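# Load steel nuts onto scale until needle nears red mark

## Task

Move steel nuts one by one from the tray onto the scale's dish, and end with whichever count puts the needle closest to the red marker. Nothing but those nuts may sit on the dish, and once released each nut may rest only on the dish or on other nuts. When finished, the scale and every nut that has left the tray must be at rest.

## Robot and tools

Robot: one arm on a base (the base may sit slightly tilted relative to the table), with six joints and a two-finger gripper. The fingers extend along the gripper's +x axis and close along its y axis. Only the outer 1.5 cm of each finger's inner face is flat, so grip nuts with the fingertips. The reported hand point lies between the fingers, 3 to 4 cm behind their tips.

Frame: every pose, velocity and target uses the scene frame. Its origin is on the table top straight under the arm base, +z is up, and +y is to the left when facing along +x. Positions are in metres, angles in radians. Reported hand pose can be wrong by a few cm, more when the arm is stretched out.

Joint order (used in every row and every per-joint result list): wrist roll, wrist yaw, waist, wrist pitch, shoulder, elbow. A row has 7 numbers: those six, then the gripper opening. Stated joint ranges (rad): waist -3.054..3.054, shoulder 0..3.142, elbow 0..2.356, wrist pitch -1.571..1.571, wrist yaw -1.571..1.571, wrist roll -3.142..3.142; true ends may differ by up to 0.028.

Joint numbers in a row are scaled offsets in [-1, 1], measured from the Joint targets shown at the start of the call or action, not from the previous row. One unit equals 2.055 rad for waist, shoulder and elbow, and 4.263 rad for wrist pitch, wrist yaw and wrist roll. Sending the same offset again moves further. An action asking a joint more than 0.028 rad beyond its range end is refused; if the first action of a call fails that, the whole call is refused. A joint pushed past its real end stops there, and the result may say "joint sent to its limit".

Gripper opening is absolute, not an offset: +1 fully open (0.080 m pad gap), -1 closed; empty fingers touch near -0.78. Closing fully takes about 0.6 s or more. To hold a part, command roughly 0.08 below the grip_measured value at first contact. grip_measured may be off by about 2 mm, and reads narrower than a squeezed part. To keep the gripper unchanged, resend its current command; 0 is a real command (half open).

Tools:
- execute_actions(actions, cameras): actions is a list of actions; each action is a table of up to 15 rows of 7 numbers, one row per 1/30 s step; if fewer rows, the last row holds for the remainder of the 15 steps. An empty list just reports state and images.
- move(target, speed, blend, opening_speed, blocking, cameras): target is one 7-number row, or a list of up to 15 rows; all rows are offsets from the same starting Joint targets, not chained. speed is rad/s for the joint travelling furthest, 0.01 to 7, default 0.5 (one value or one per target). blend in rad rounds corners between listed targets. opening_speed (0.2 or more, per second on the -1..+1 scale) ramps the fingers. blocking=false returns after about 0.5 s while the move continues. Paths last at least 0.5 s and at most 10 s; they do not avoid obstacles. The result adds a "move:" line: done, off_target, moving, held or fault, plus limits=held if steps were withheld. done does not prove contact or absence of contact.
- wait(seconds): 0 to 10 s, arm keeps its last command.
- stop(): brakes a running move; needs braking room.
- zoom_image(camera, region): camera is cam_high, cam_low or cam_wrist; region is [x0, y0, x1, y1] in image pixels, at most 504x504, from that camera's latest image.
- finished_scene(scene): ends the scene for good; scene is 1 or omitted.

Cameras: cam_high, cam_low, cam_wrist, each 896x504. Calibration K, distortion and world-to-camera transforms are given; fixed cameras may be shifted up to about 2.3 degrees and 9 mm, and the wrist view can lag during motion.

Result lines: end_effector_position and quaternion (wxyz), velocities; Joint positions and Joint velocities in the joint order above plus pad gap (m); "within noise" means the arm is still. Joint targets is the base for your next offsets. Joint torques and External joint torques (same order, positive toward larger angle; outside push toward larger angle lowers external reading; includes held weight and friction). grip_effort_n is motor effort, negative closing, not pad force. "blocked" means something stopped the arm; "joint command not followed" means the clearance check altered targets. MOTOR HOT appears from 50 °C; at 95 °C the arm is held, possibly losing power.

Limits on motion: each step keeps targets within 0.368 rad (big joints) or 0.763 rad (wrist) of the measured angles, and targets that would move the hand more than 70 mm get scaled back, so large moves span several actions. Play and friction may leave joints short or overshoot; tiny turns may not happen.

Cautions: contact torque reaching a joint's load limit (waist 17.4, shoulder 21.6, elbow 21.1, wrist pitch 3.78, wrist yaw 3.66, wrist roll 3.43 N m, held weight included) freezes the arm 10 s. Approach slowly; do not aim far past contact; to end a push, command targets back beyond current positions. Do not drop nuts or release them while moving; anything falling off the table fails the task. Avoid slamming the dish, which also disturbs the needle. The camera cable touching something counts as the arm touching it. Holding loads or staying stretched heats motors, including while you think, because simulated time runs on as you write. Loose objects may occasionally be nudged. Before finishing, check the needle against the red marker and confirm the scale and placed nuts are still.

Each tool is called after ">>>" by a JSON object that holds its "method" and its "body".

## Session

>>> {"method": "execute_actions", "body": {"actions": []}}

Scene clock: 0.00 s.
end_effector_position=(+0.1200, -0.2191, +0.3044) grip_measured=+1.000 grip_effort_n=n/a end_effector_quat_wxyz=(+0.799, -0.156, +0.571, +0.110)
Joint names: [wrist roll, wrist yaw, waist, wrist pitch, shoulder, elbow]
Joint positions: [-1.708 -0.381 -1.352 -1.35 1.643 1.324 0.08]
Joint velocities: within noise
Joint torques (N m): no reading
External joint torques (N m): no reading
Heat: hottest waist 36 °C (+0.0 °C/min).
Joint targets: [-1.703 -0.385 -1.352 -1.346 1.643 1.323]
Tool commands: gripper/opening=+1.0

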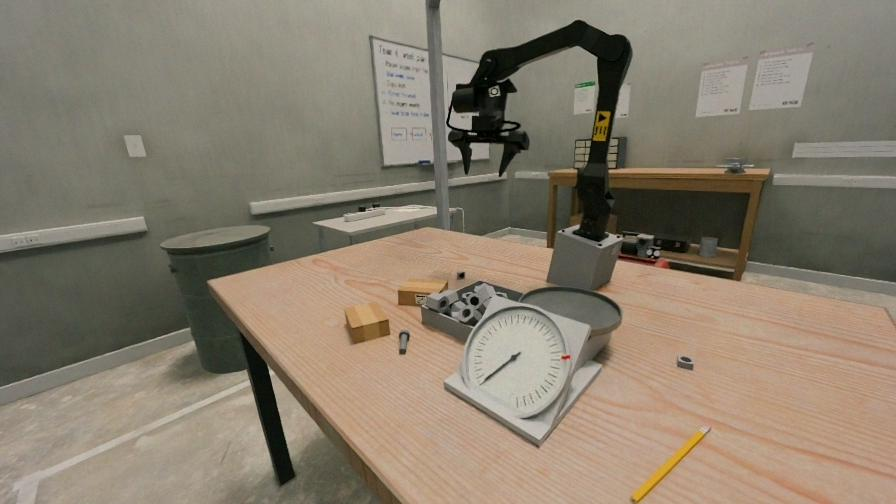

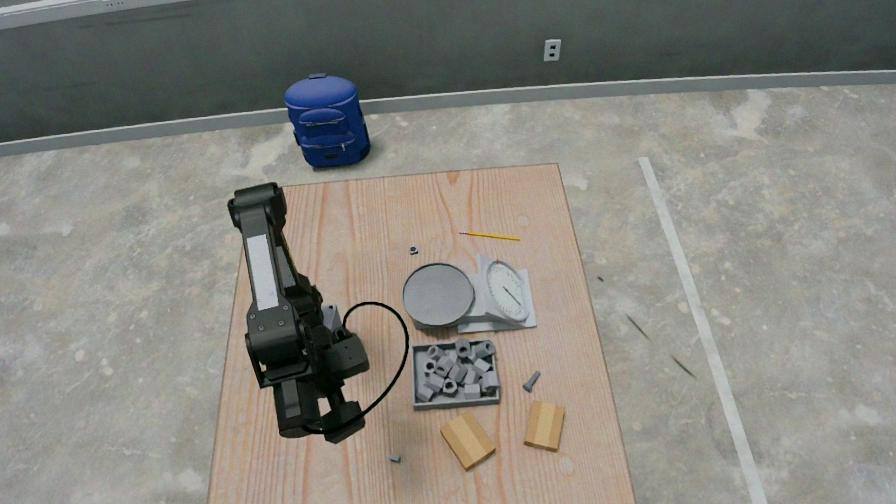

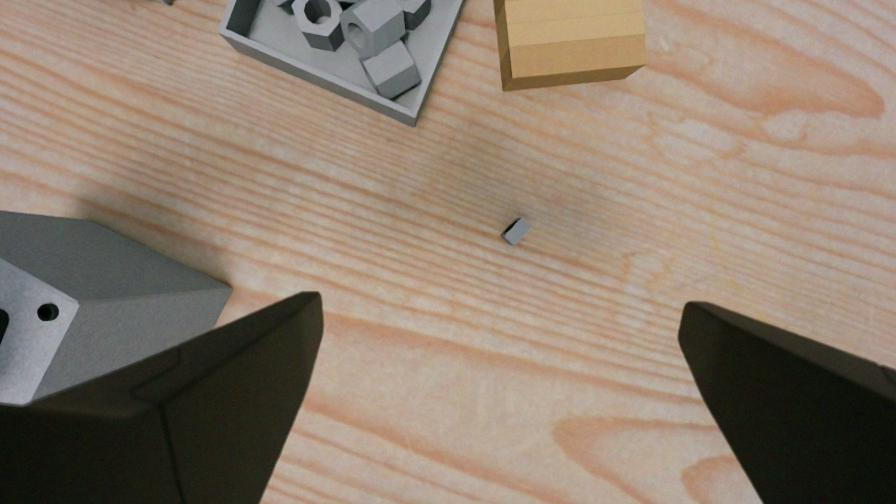

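>>> {"method": "zoom_image", "body": {"camera": "cam_high", "region": [390, 230, 610, 480]}}

>>> {"method": "zoom_image", "body": {"camera": "cam_low", "region": [400, 260, 640, 450]}}

Scaled by 2.016.

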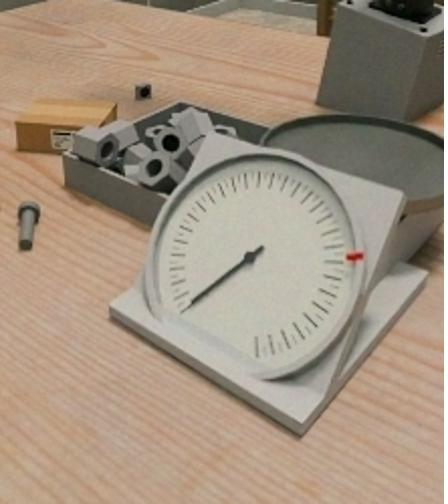

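Scaled by 2.100.

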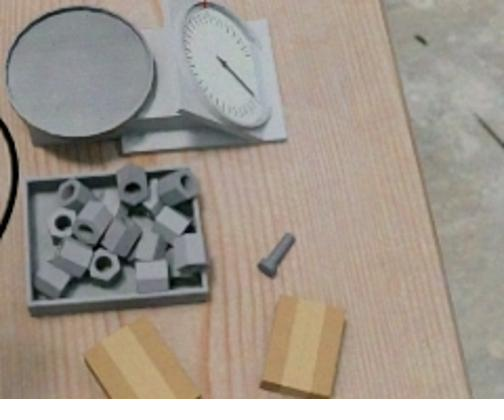

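>>> {"method": "zoom_image", "body": {"camera": "cam_low", "region": [405, 330, 505, 415]}}

>>> {"method": "zoom_image", "body": {"camera": "cam_high", "region": [410, 260, 530, 350]}}

>>> {"method": "zoom_image", "body": {"camera": "cam_high", "region": [440, 290, 600, 430]}}

Scaled by 5.040.

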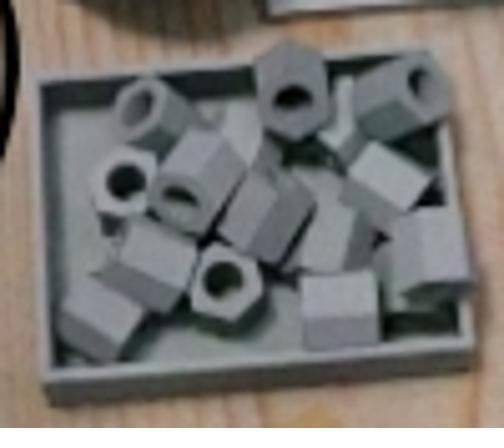

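Scaled by 4.200.

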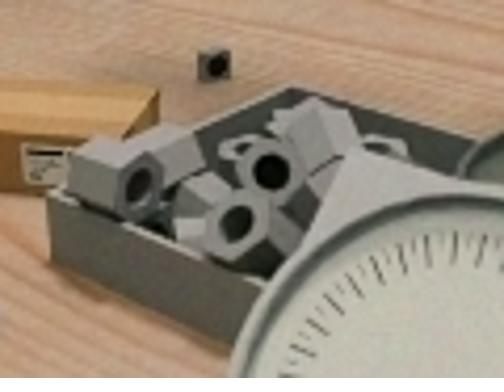

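Scaled by 3.150.

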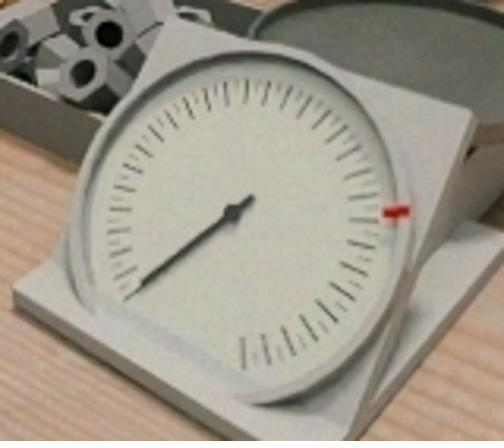

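>>> {"method": "move", "body": {"target": [0, 0.0903, 0, 0, 0, 0, 1.0], "speed": 1.0, "cameras": []}}

>>> {"method": "move", "body": {"target": [0, 0, 0.544, 0, 0, 0, 1.0], "speed": 1.0, "cameras": []}}

Scene clock: 9.30 s.
end_effector_position=(+0.0657, -0.2327, +0.2970) grip_measured=+1.000 grip_effort_n=-0.7 end_effector_quat_wxyz=(+0.676, -0.157, +0.713, +0.097)
Joint names: [wrist roll, wrist yaw, waist, wrist pitch, shoulder, elbow]
Joint positions: [-1.7 -0.004 -1.352 -1.35 1.643 1.324 0.08]
Joint velocities: within noise
Joint torques (N m): [0.01 0.26 -0.44 0.52 -5.19 5.3]
External joint torques (N m): [0.01 0.27 -0.02 0.09 -0.14 -0.59]
Heat: hottest waist 36 °C (+0.0 °C/min).
Joint targets: [-1.703 0.000 -1.352 -1.346 1.643 1.323]
move: done
No camera images: "cameras" was empty.

Scene clock: 10.93 s.
end_effector_position=(+0.2651, -0.0329, +0.2554) grip_measured=+1.000 grip_effort_n=-1.6 end_effector_quat_wxyz=(+0.456, -0.487, +0.589, +0.456)
Joint names: [wrist roll, wrist yaw, waist, wrist pitch, shoulder, elbow]
Joint positions: [-1.7 -0.008 -0.237 -1.35 1.643 1.324 0.08]
Joint velocities: within noise
Joint torques (N m): [0 0.19 -1.06 0.19 -6.1 5.01]
External joint torques (N m): [0 0.13 0.23 0.03 -0.18 -0.54]
Heat: hottest waist 36 °C (+0.0 °C/min).
Joint targets: [-1.703 0.000 -0.234 -1.346 1.643 1.323]
move: done
No camera images: "cameras" was empty.

>>> {"method": "move", "body": {"target": [0, 0, 0, 0.0469, 0, 0, 1.0], "speed": 1.0, "cameras": []}}

>>> {"method": "move", "body": {"target": [0, 0, 0, 0, -0.15, 0, 1.0], "speed": 1.0, "cameras": []}}

>>> {"method": "move", "body": {"target": [0, 0, 0, 0, 0, -0.15, 1.0], "speed": 1.0}}

Scene clock: 13.63 s.
end_effector_position=(+0.3068, -0.0422, +0.2565) grip_measured=+1.000 grip_effort_n=-1.6 end_effector_quat_wxyz=(-0.490, +0.548, -0.544, -0.404)
Joint names: [wrist roll, wrist yaw, waist, wrist pitch, shoulder, elbow]
Joint positions: [-1.7 -0.008 -0.237 -1.153 1.643 1.324 0.08]
Joint velocities: within noise
Joint torques (N m): [0.01 0.19 -1.04 0.85 -6.44 5.27]
External joint torques (N m): [0.01 0.12 0.33 0.33 -0.14 -0.69]
Heat: hottest waist 36 °C (+0.0 °C/min).
Joint targets: [-1.703 0.000 -0.234 -1.146 1.643 1.323]
move: done
No camera images: "cameras" was empty.

Scene clock: 14.43 s.
end_effector_position=(+0.2875, -0.0214, +0.3406) grip_measured=+1.000 grip_effort_n=-2.1 end_effector_quat_wxyz=(-0.534, +0.632, -0.465, -0.316)
Joint names: [wrist roll, wrist yaw, waist, wrist pitch, shoulder, elbow]
Joint positions: [-1.7 -0.008 -0.237 -1.153 1.338 1.324 0.08]
Joint velocities: within noise
Joint torques (N m): [0.03 0.2 -0.68 1.39 -4.99 5.53]
External joint torques (N m): [0.01 0.13 0.28 0.43 -0.74 -0.66]
Heat: hottest waist 36 °C (+0.0 °C/min).
Joint targets: [-1.703 0.000 -0.234 -1.146 1.335 1.323]
move: done
No camera images: "cameras" was empty.

Scene clock: 15.37 s.
end_effector_position=(+0.2312, -0.0261, +0.2510) grip_measured=+1.000 grip_effort_n=-2.1 end_effector_quat_wxyz=(-0.492, +0.552, -0.541, -0.400)
Joint names: [wrist roll, wrist yaw, waist, wrist pitch, shoulder, elbow]
Joint positions: [-1.7 -0.008 -0.237 -1.15 1.335 1.027 0.08]
Joint velocities: within noise
Joint torques (N m): [0.01 0.19 -0.6 0.65 -4.05 4.13]
External joint torques (N m): [0.01 0.13 0.31 0.13 -0.06 -1.84]
Heat: hottest waist 36 °C (+0.0 °C/min).
Joint targets: [-1.703 0.000 -0.234 -1.146 1.335 1.015]
move: done
camera_calibration:
cam_wrist: T_world_to_cam=[[0.993593, -0.0556729, 0.0983498, -0.244118], [-0.100175, -0.836723, 0.538386, -0.109512], [0.0523181, -0.544789, -0.83694, 0.255197], [0, 0, 0, 1]] pos_world=[0.218232, 0.033807, 0.296553]

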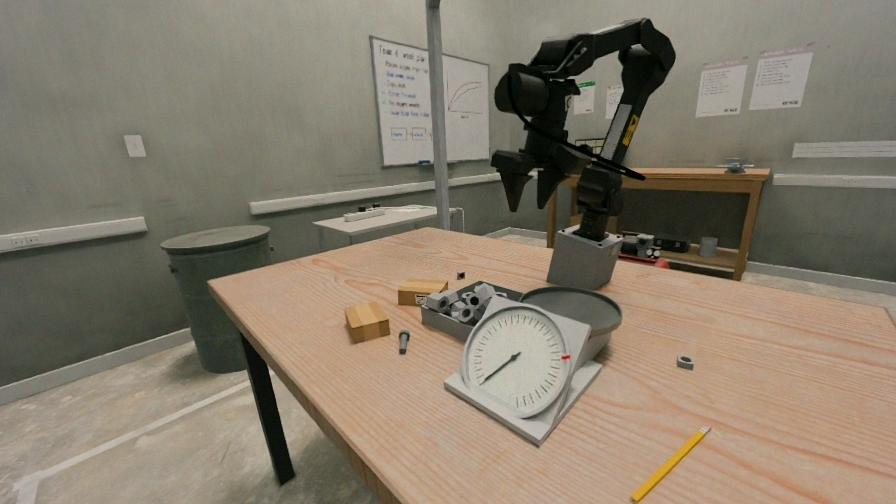

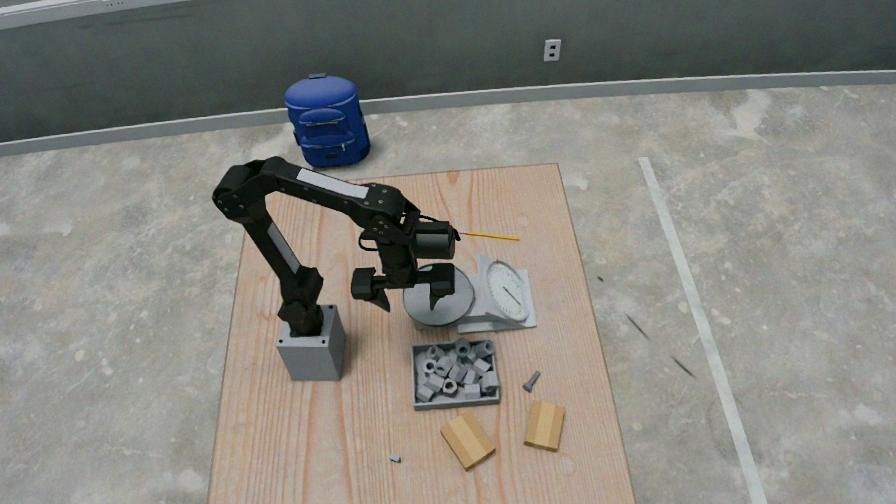

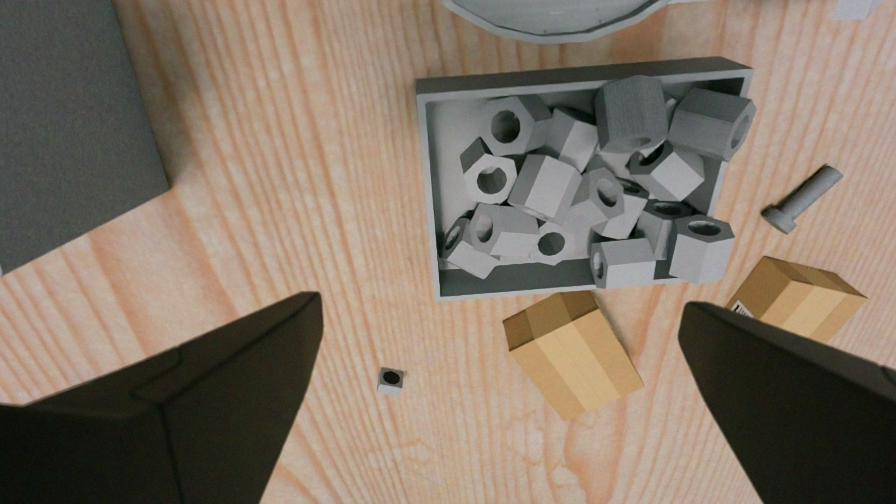

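>>> {"method": "zoom_image", "body": {"camera": "cam_wrist", "region": [400, 40, 780, 320]}}

Scaled by 1.326.

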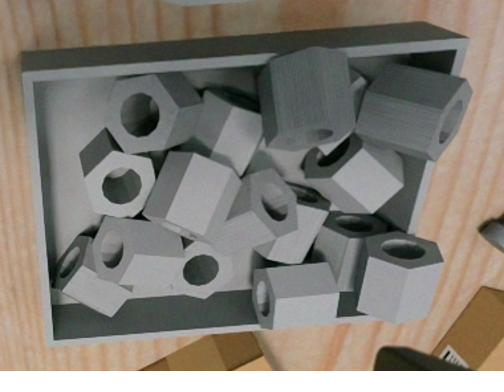

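>>> {"method": "zoom_image", "body": {"camera": "cam_wrist", "region": [560, 50, 780, 200]}}

>>> {"method": "zoom_image", "body": {"camera": "cam_wrist", "region": [410, 70, 630, 300]}}

Scaled by 2.291.

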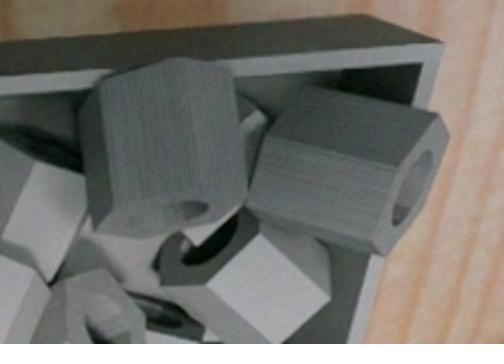

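Scaled by 2.191.

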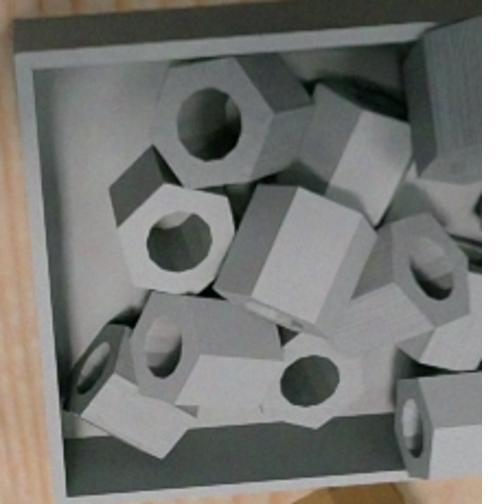

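>>> {"method": "move", "body": {"target": [-0.0493, -0.0430, -0.0571, -0.0332, 0.2459, 0.2428, 1.0], "speed": 0.8}}

Scene clock: 33.90 s.
end_effector_position=(+0.3220, -0.0595, +0.2511) grip_measured=+1.000 grip_effort_n=-2.1 end_effector_quat_wxyz=(+0.499, -0.501, +0.505, +0.495)
Joint names: [wrist roll, wrist yaw, waist, wrist pitch, shoulder, elbow]
Joint positions: [-1.899 -0.172 -0.349 -1.288 1.828 1.504 0.08]
Joint velocities: within noise
Joint torques (N m): [-0.41 -0.33 -1.68 0.07 -6.31 6.2]
External joint torques (N m): [-0.41 -0.29 -0.13 -0.21 1.01 0.5]
Heat: hottest waist 36 °C (+0.0 °C/min).
Joint targets: [-1.913 -0.183 -0.351 -1.288 1.840 1.514]
move: done
camera_calibration:
cam_wrist: T_world_to_cam=[[0.999918, 0.00819221, -0.00980906, -0.307289], [0.0112768, -0.926726, 0.375569, -0.128755], [-0.00601357, -0.375649, -0.926743, 0.28374], [0, 0, 0, 1]] pos_world=[0.310422, -0.0102165, 0.308296]

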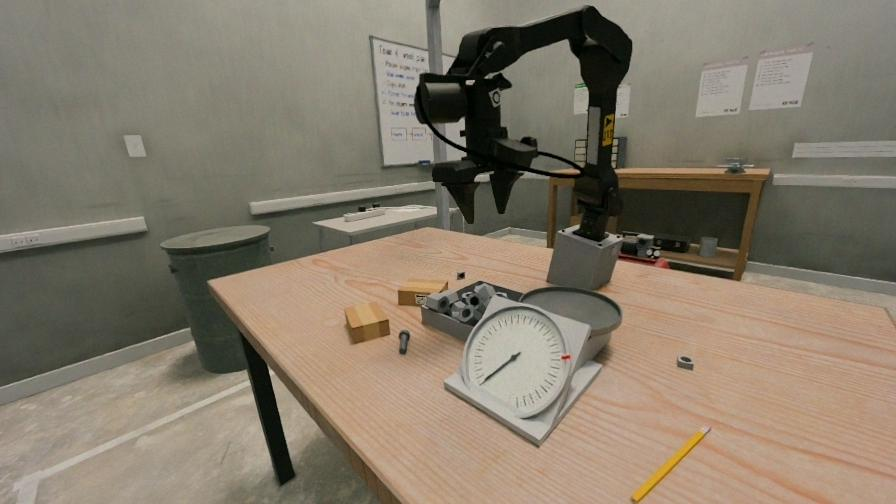

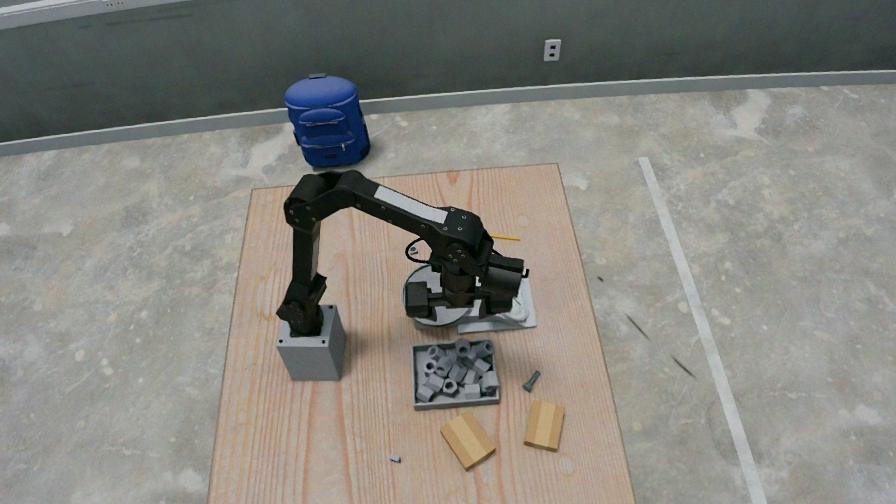

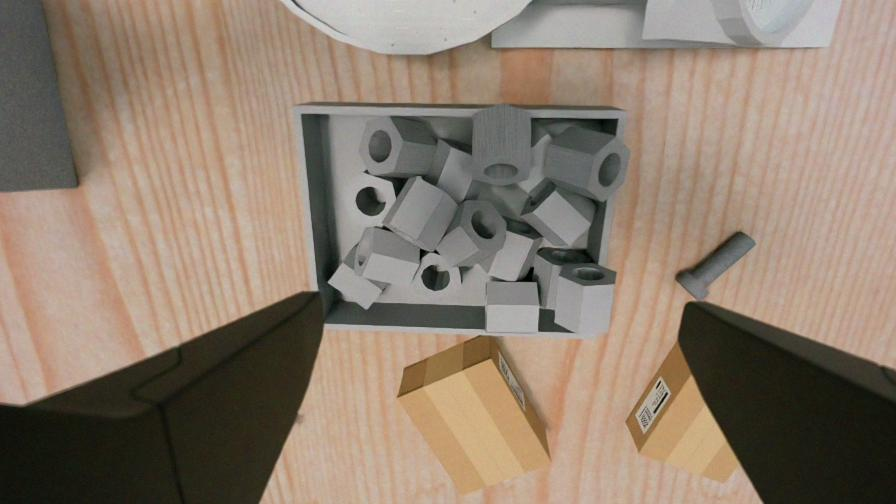

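>>> {"method": "zoom_image", "body": {"camera": "cam_wrist", "region": [290, 95, 470, 345]}}

>>> {"method": "zoom_image", "body": {"camera": "cam_wrist", "region": [450, 95, 640, 345]}}

Scaled by 2.016.

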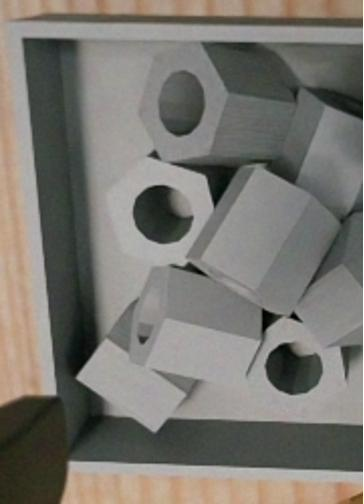

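Scaled by 2.016.

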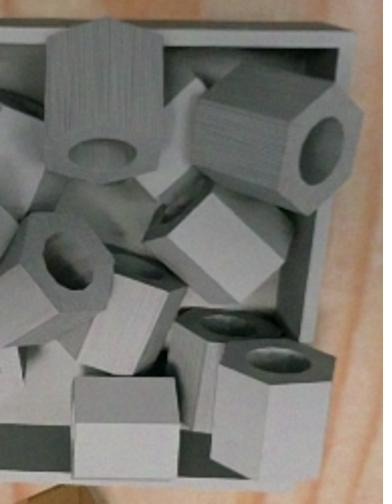

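>>> {"method": "zoom_image", "body": {"camera": "cam_high", "region": [400, 80, 600, 240]}}

>>> {"method": "zoom_image", "body": {"camera": "cam_wrist", "region": [600, 250, 896, 504]}}

Scaled by 2.520.

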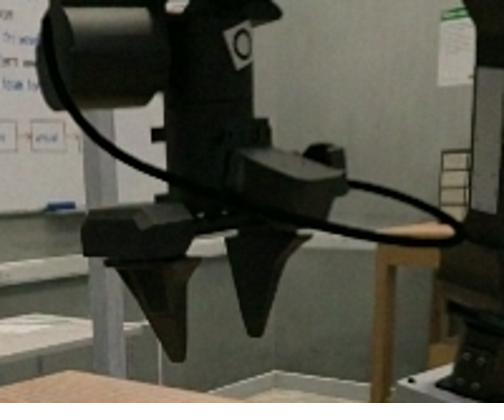

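Scaled by 1.703.

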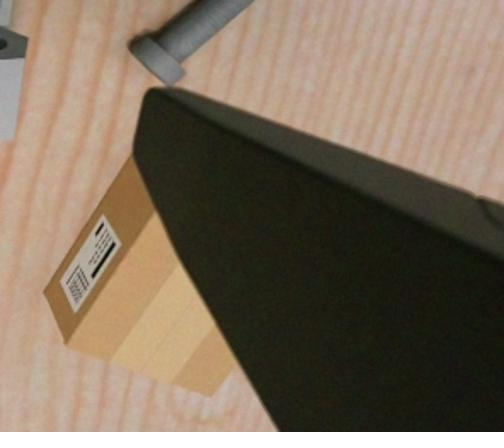

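>>> {"method": "zoom_image", "body": {"camera": "cam_wrist", "region": [460, 95, 560, 195]}}

>>> {"method": "zoom_image", "body": {"camera": "cam_wrist", "region": [530, 110, 640, 220]}}

>>> {"method": "zoom_image", "body": {"camera": "cam_wrist", "region": [475, 240, 625, 345]}}

Scaled by 5.040.

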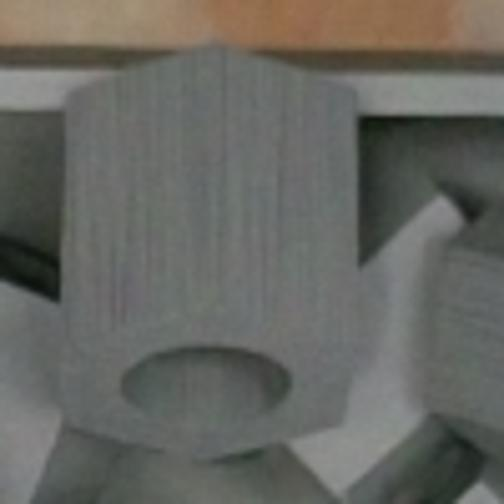

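Scaled by 4.582.

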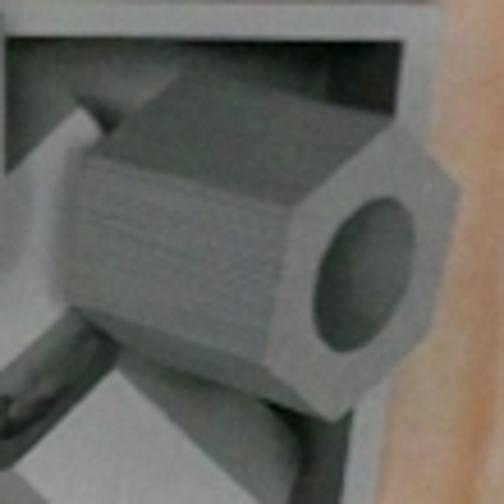

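Scaled by 3.360.

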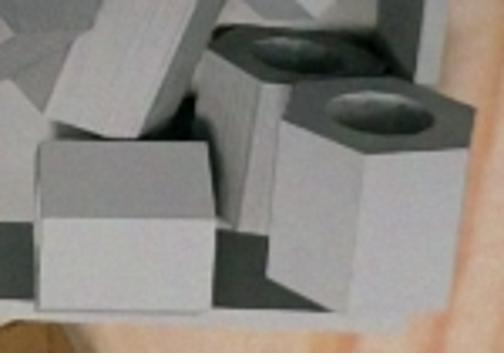

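>>> {"method": "zoom_image", "body": {"camera": "cam_wrist", "region": [340, 105, 440, 225]}}

>>> {"method": "zoom_image", "body": {"camera": "cam_wrist", "region": [320, 200, 480, 320]}}

Scaled by 4.200.

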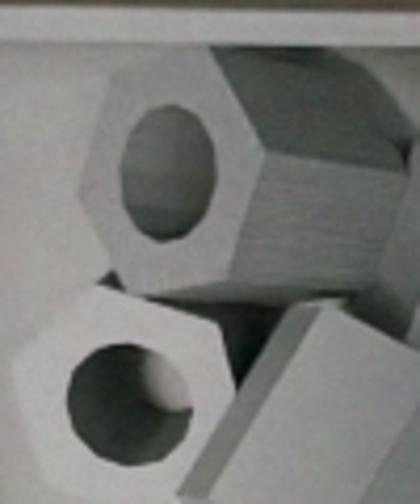

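Scaled by 3.150.

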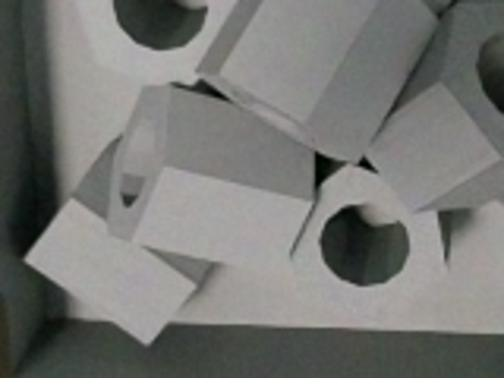

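>>> {"method": "move", "body": {"target": [0.6949, 0.0024, -0.0872, -0.0096, 0.0256, 0.0299, 1.0], "speed": 2.0}}

Scene clock: 53.80 s.
end_effector_position=(+0.3082, -0.1162, +0.2609) grip_measured=+1.000 grip_effort_n=-7.2 end_effector_quat_wxyz=(+0.502, +0.500, +0.502, -0.495)
Joint names: [wrist roll, wrist yaw, waist, wrist pitch, shoulder, elbow]
Joint positions: [1.044 -0.18 -0.527 -1.33 1.881 1.564 0.08]
Joint velocities: within noise
Joint torques (N m): [0.35 0.13 -1.8 0.18 -6.47 6.33]
External joint torques (N m): [0.36 0.09 -0.33 -0.17 1.06 0.55]
Heat: hottest waist 36 °C (+0.0 °C/min).
Joint targets: [1.049 -0.173 -0.530 -1.329 1.893 1.575]
move: done
camera_calibration:
cam_wrist: T_world_to_cam=[[-0.999577, -0.0248549, -0.0151203, 0.320822], [-0.0286791, 0.929158, 0.368568, 0.0449889], [0.00488844, 0.368846, -0.929478, 0.355364], [0, 0, 0, 1]] pos_world=[0.320239, -0.164903, 0.318573]

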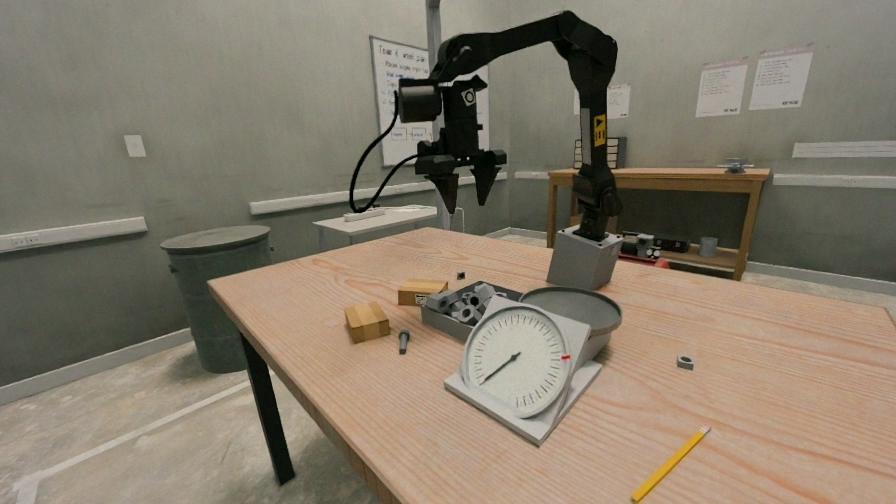

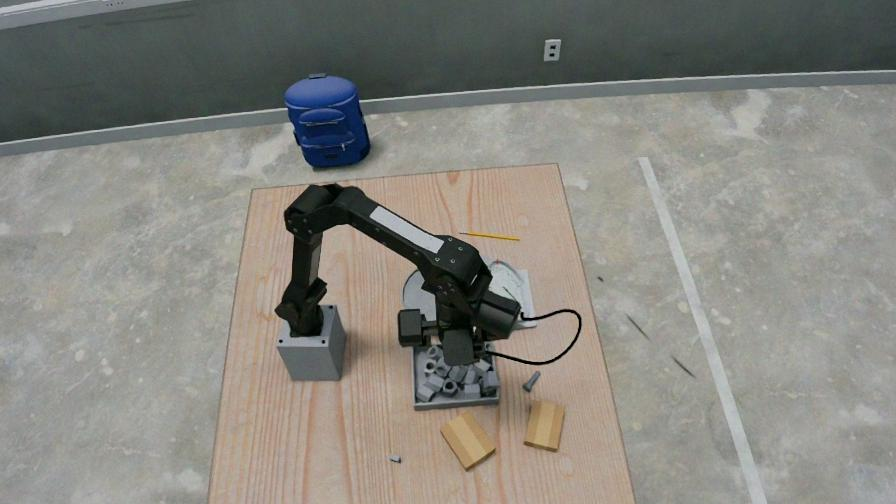

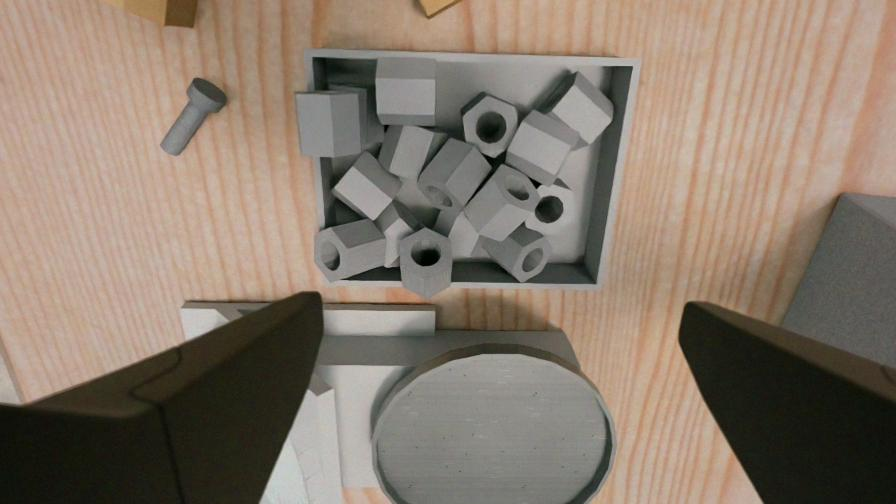

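>>> {"method": "zoom_image", "body": {"camera": "cam_wrist", "region": [290, 40, 470, 310]}}

>>> {"method": "zoom_image", "body": {"camera": "cam_wrist", "region": [400, 50, 640, 300]}}

Scaled by 1.867.

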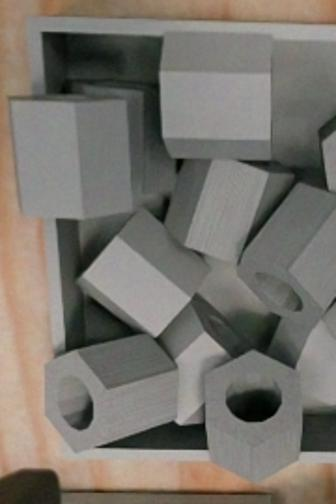

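Scaled by 2.016.

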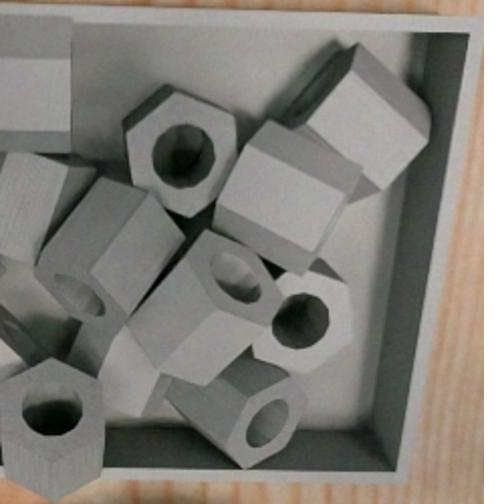

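>>> {"method": "move", "body": {"target": [0.0591, -0.0030, 0.1224, 0.0883, 0.0256, -0.1348, 0.35], "speed": 0.8}}

Scene clock: 68.97 s.
end_effector_position=(+0.3403, -0.0551, +0.1657) grip_measured=+0.352 grip_effort_n=-14.7 end_effector_quat_wxyz=(+0.508, +0.499, +0.498, -0.495)
Joint names: [wrist roll, wrist yaw, waist, wrist pitch, shoulder, elbow]
Joint positions: [1.296 -0.185 -0.279 -0.96 1.937 1.309 0.051]
Joint velocities: within noise
Joint torques (N m): [0.35 -0.18 -1.67 0.69 -7.21 3.83]
External joint torques (N m): [0.35 -0.23 0 0.38 0.67 -1.51]
Heat: hottest waist 36 °C (+0.0 °C/min).
Joint targets: [1.301 -0.186 -0.279 -0.952 1.946 1.298]
move: done
camera_calibration:
cam_wrist: T_world_to_cam=[[-0.999347, -0.0275321, -0.0234032, 0.35423], [-0.0340907, 0.9331, 0.357997, 0.0280323], [0.0119811, 0.358561, -0.93343, 0.241885], [0, 0, 0, 1]] pos_world=[0.352056, -0.103135, 0.224038]

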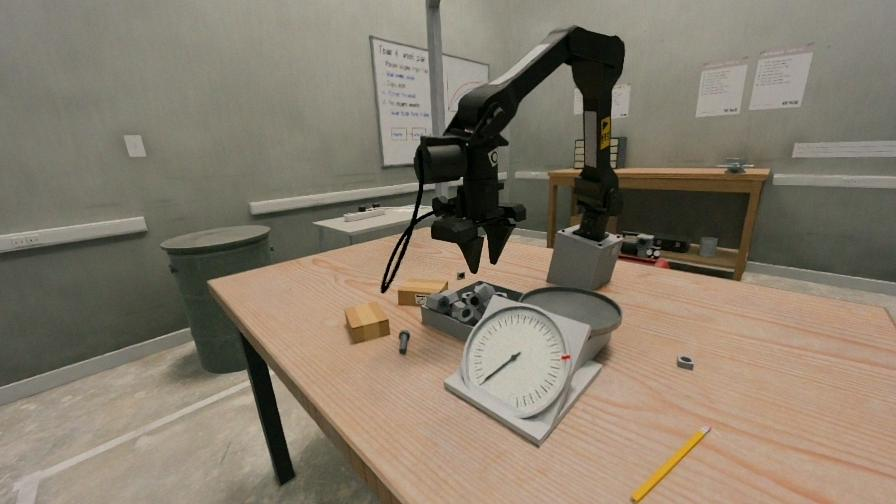

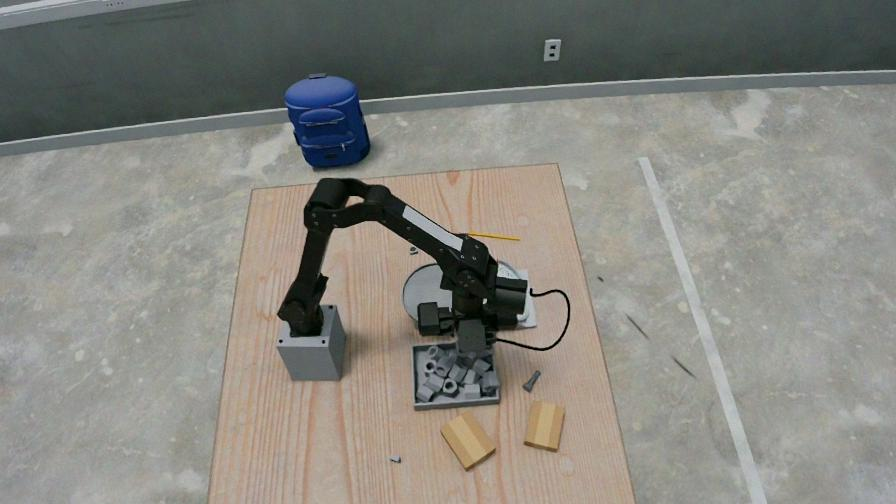

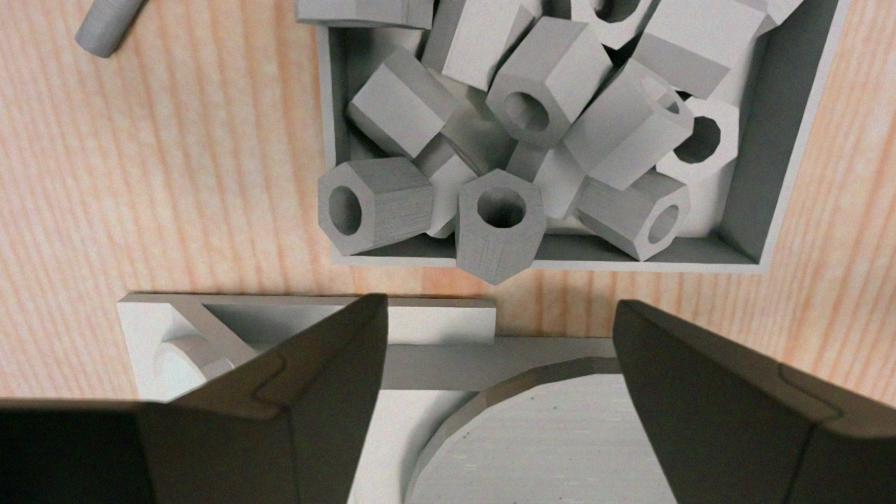

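>>> {"method": "move", "body": {"target": [0.0090, -0.0002, 0.0189, 0.0369, 0.0212, -0.0520, 0.113], "speed": 0.6, "cameras": ["cam_wrist"]}}

Scene clock: 75.87 s.
end_effector_position=(+0.3373, -0.0491, +0.1261) grip_measured=+0.115 grip_effort_n=-14.7 end_effector_quat_wxyz=(+0.508, +0.500, +0.497, -0.495)
Joint names: [wrist roll, wrist yaw, waist, wrist pitch, shoulder, elbow]
Joint positions: [1.334 -0.185 -0.243 -0.802 1.979 1.202 0.04]
Joint velocities: within noise
Joint torques (N m): [0.35 -0.21 -1.29 0.62 -6.89 3.56]
External joint torques (N m): [0.35 -0.26 0.38 0.27 1.07 -1.57]
Heat: hottest waist 36 °C (+0.0 °C/min).
Joint targets: [1.339 -0.187 -0.240 -0.795 1.989 1.192]
move: done
camera_calibration:
cam_wrist: T_world_to_cam=[[-0.999328, -0.0264917, -0.0253255, 0.350631], [-0.0337944, 0.933474, 0.35705, 0.0365162], [0.0141818, 0.357666, -0.933742, 0.201975], [0, 0, 0, 1]] pos_world=[0.348765, -0.0970378, 0.184435]
Images, in order (width x height): cam_wrist 896x504.

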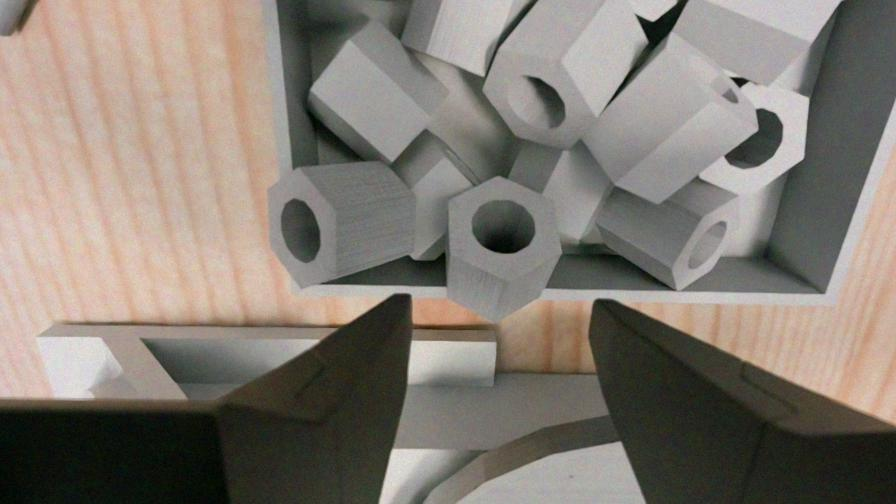

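>>> {"method": "move", "body": {"target": [0.0079, 0, 0.0153, 0.0406, 0.0537, -0.0342, 0.113], "speed": 0.15, "cameras": ["cam_wrist"]}}

Scene clock: 79.87 s.
end_effector_position=(+0.3351, -0.0479, +0.0774) grip_measured=+0.115 grip_effort_n=-12.3 end_effector_quat_wxyz=(+0.503, +0.499, +0.499, -0.499)
Joint names: [wrist roll, wrist yaw, waist, wrist pitch, shoulder, elbow]
Joint positions: [1.368 -0.185 -0.214 -0.635 2.082 1.131 0.04]
Joint velocities: within noise
Joint torques (N m): [0.33 -0.15 -1.15 1.13 -6.31 3.11]
External joint torques (N m): [0.33 -0.21 0.56 0.79 1.86 -1.46]
Heat: hottest waist 36 °C (+0.0 °C/min).
Joint targets: [1.373 -0.187 -0.208 -0.622 2.099 1.121]
move: done
camera_calibration:
cam_wrist: T_world_to_cam=[[-0.999709, -0.0199319, -0.0135731, 0.346776], [-0.0234799, 0.932841, 0.359522, 0.0489993], [0.00549562, 0.359736, -0.933038, 0.159104], [0, 0, 0, 1]] pos_world=[0.346951, -0.096032, 0.13554]
Images, in order (width x height): cam_wrist 896x504.

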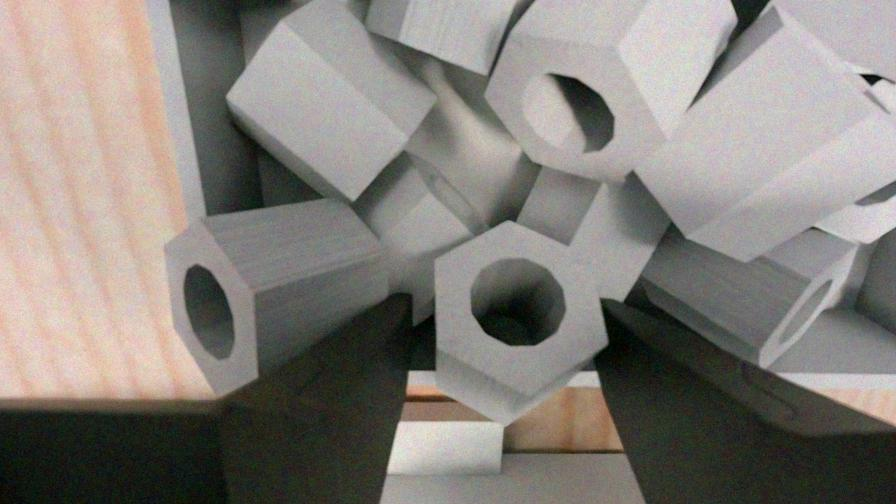

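>>> {"method": "move", "body": {"target": [0, 0, 0, 0, 0, 0, -0.2], "opening_speed": 0.5, "cameras": ["cam_wrist"]}}

Scene clock: 82.97 s.
end_effector_position=(+0.3344, -0.0478, +0.0771) grip_measured=-0.136 grip_effort_n=-83.5 end_effector_quat_wxyz=(+0.503, +0.499, +0.499, -0.500)
Joint names: [wrist roll, wrist yaw, waist, wrist pitch, shoulder, elbow]
Joint positions: [1.368 -0.185 -0.214 -0.635 2.082 1.129 0.029]
Joint velocities: within noise
Joint torques (N m): [0.34 -0.16 -1.19 1.05 -6.28 3.3]
External joint torques (N m): [0.34 -0.21 0.5 0.72 1.95 -1.3]
Heat: hottest waist 36 °C (+0.0 °C/min).
Joint targets: [1.373 -0.187 -0.209 -0.622 2.099 1.121]
move: done
camera_calibration:
cam_wrist: T_world_to_cam=[[-0.999739, -0.0195303, -0.0118218, 0.345981], [-0.0224768, 0.932722, 0.359896, 0.048625], [0.00399757, 0.360067, -0.932918, 0.159233], [0, 0, 0, 1]] pos_world=[0.346348, -0.095931, 0.135141]
Images, in order (width x height): cam_wrist 896x504.

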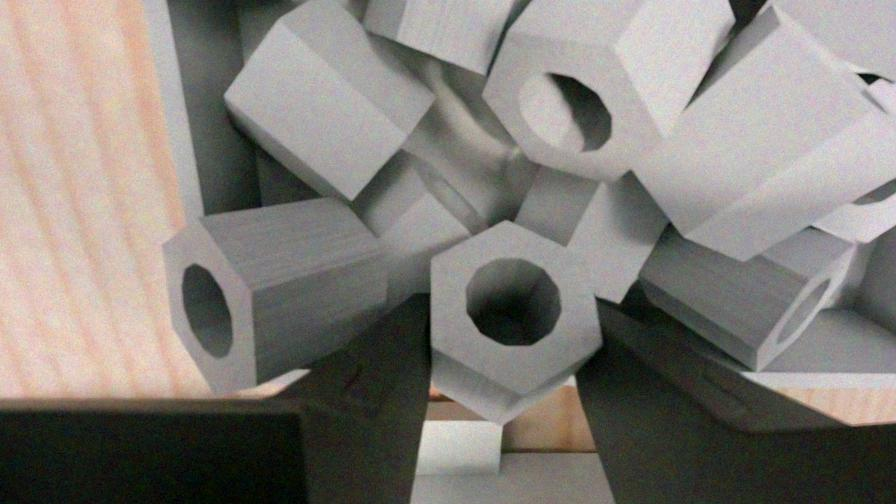

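>>> {"method": "move", "body": {"target": [[-0.0108, 0.0001, -0.0216, -0.0690, -0.0827, 0.0695, -0.2], [0.0976, 0.0020, 0.1979, -0.0838, -0.1571, 0.0703, -0.2]], "speed": [0.3, 0.7], "blend": [0.04, 0]}}

Scene clock: 89.60 s.
end_effector_position=(+0.3182, +0.1090, +0.1693) grip_measured=-0.136 grip_effort_n=-83.5 end_effector_quat_wxyz=(+0.500, +0.499, +0.503, -0.498)
Joint names: [wrist roll, wrist yaw, waist, wrist pitch, shoulder, elbow]
Joint positions: [1.784 -0.186 0.199 -0.98 1.789 1.254 0.029]
Joint velocities: within noise
Joint torques (N m): [0.35 0.17 -1.33 0.11 -9.2 5.96]
External joint torques (N m): [0.35 0.12 0.13 -0.16 -1.73 0.61]
Heat: hottest waist 35 °C (-1.0 °C/min).
Joint targets: [1.789 -0.178 0.198 -0.979 1.776 1.265]
move: done
camera_calibration:
cam_wrist: T_world_to_cam=[[-0.999714, -0.0228137, -0.00722225, 0.333543], [-0.0238688, 0.929173, 0.368874, -0.131878], [-0.00170464, 0.36894, -0.929451, 0.189054], [0, 0, 0, 1]] pos_world=[0.330622, 0.0603975, 0.226772]

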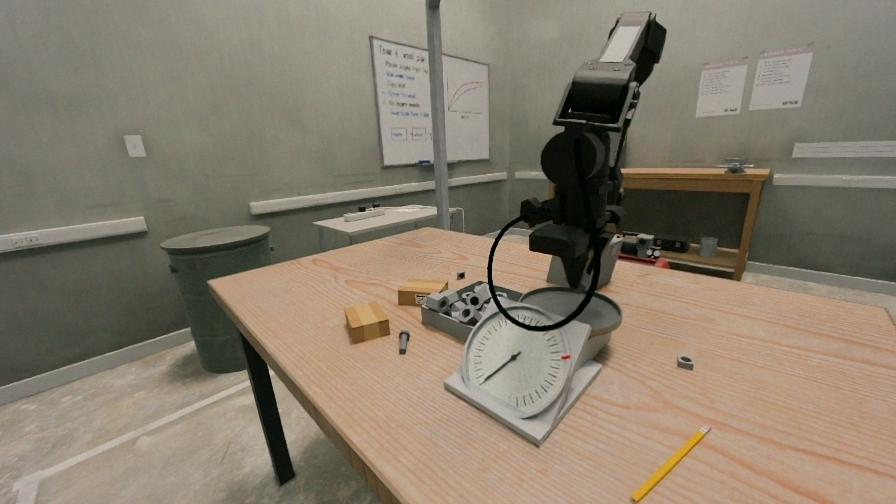

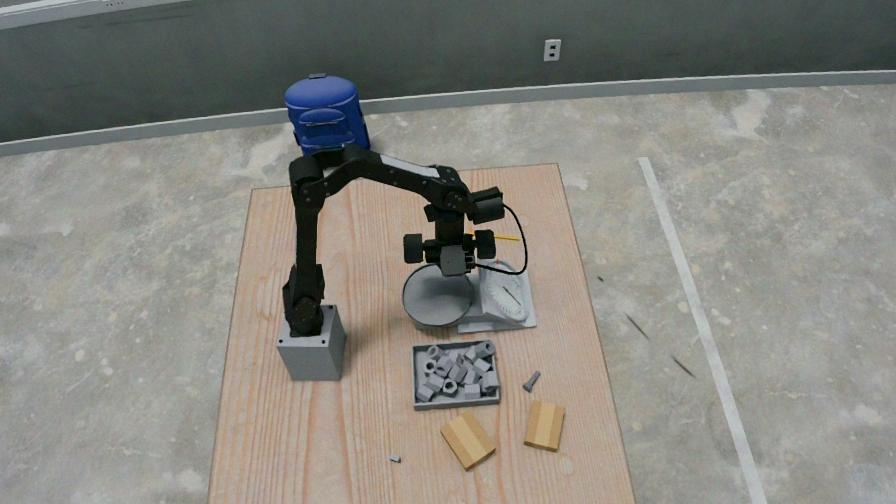

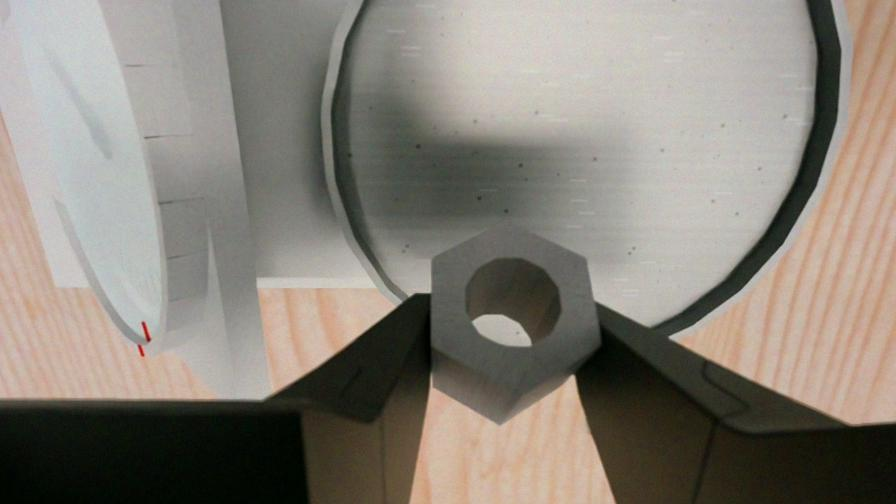

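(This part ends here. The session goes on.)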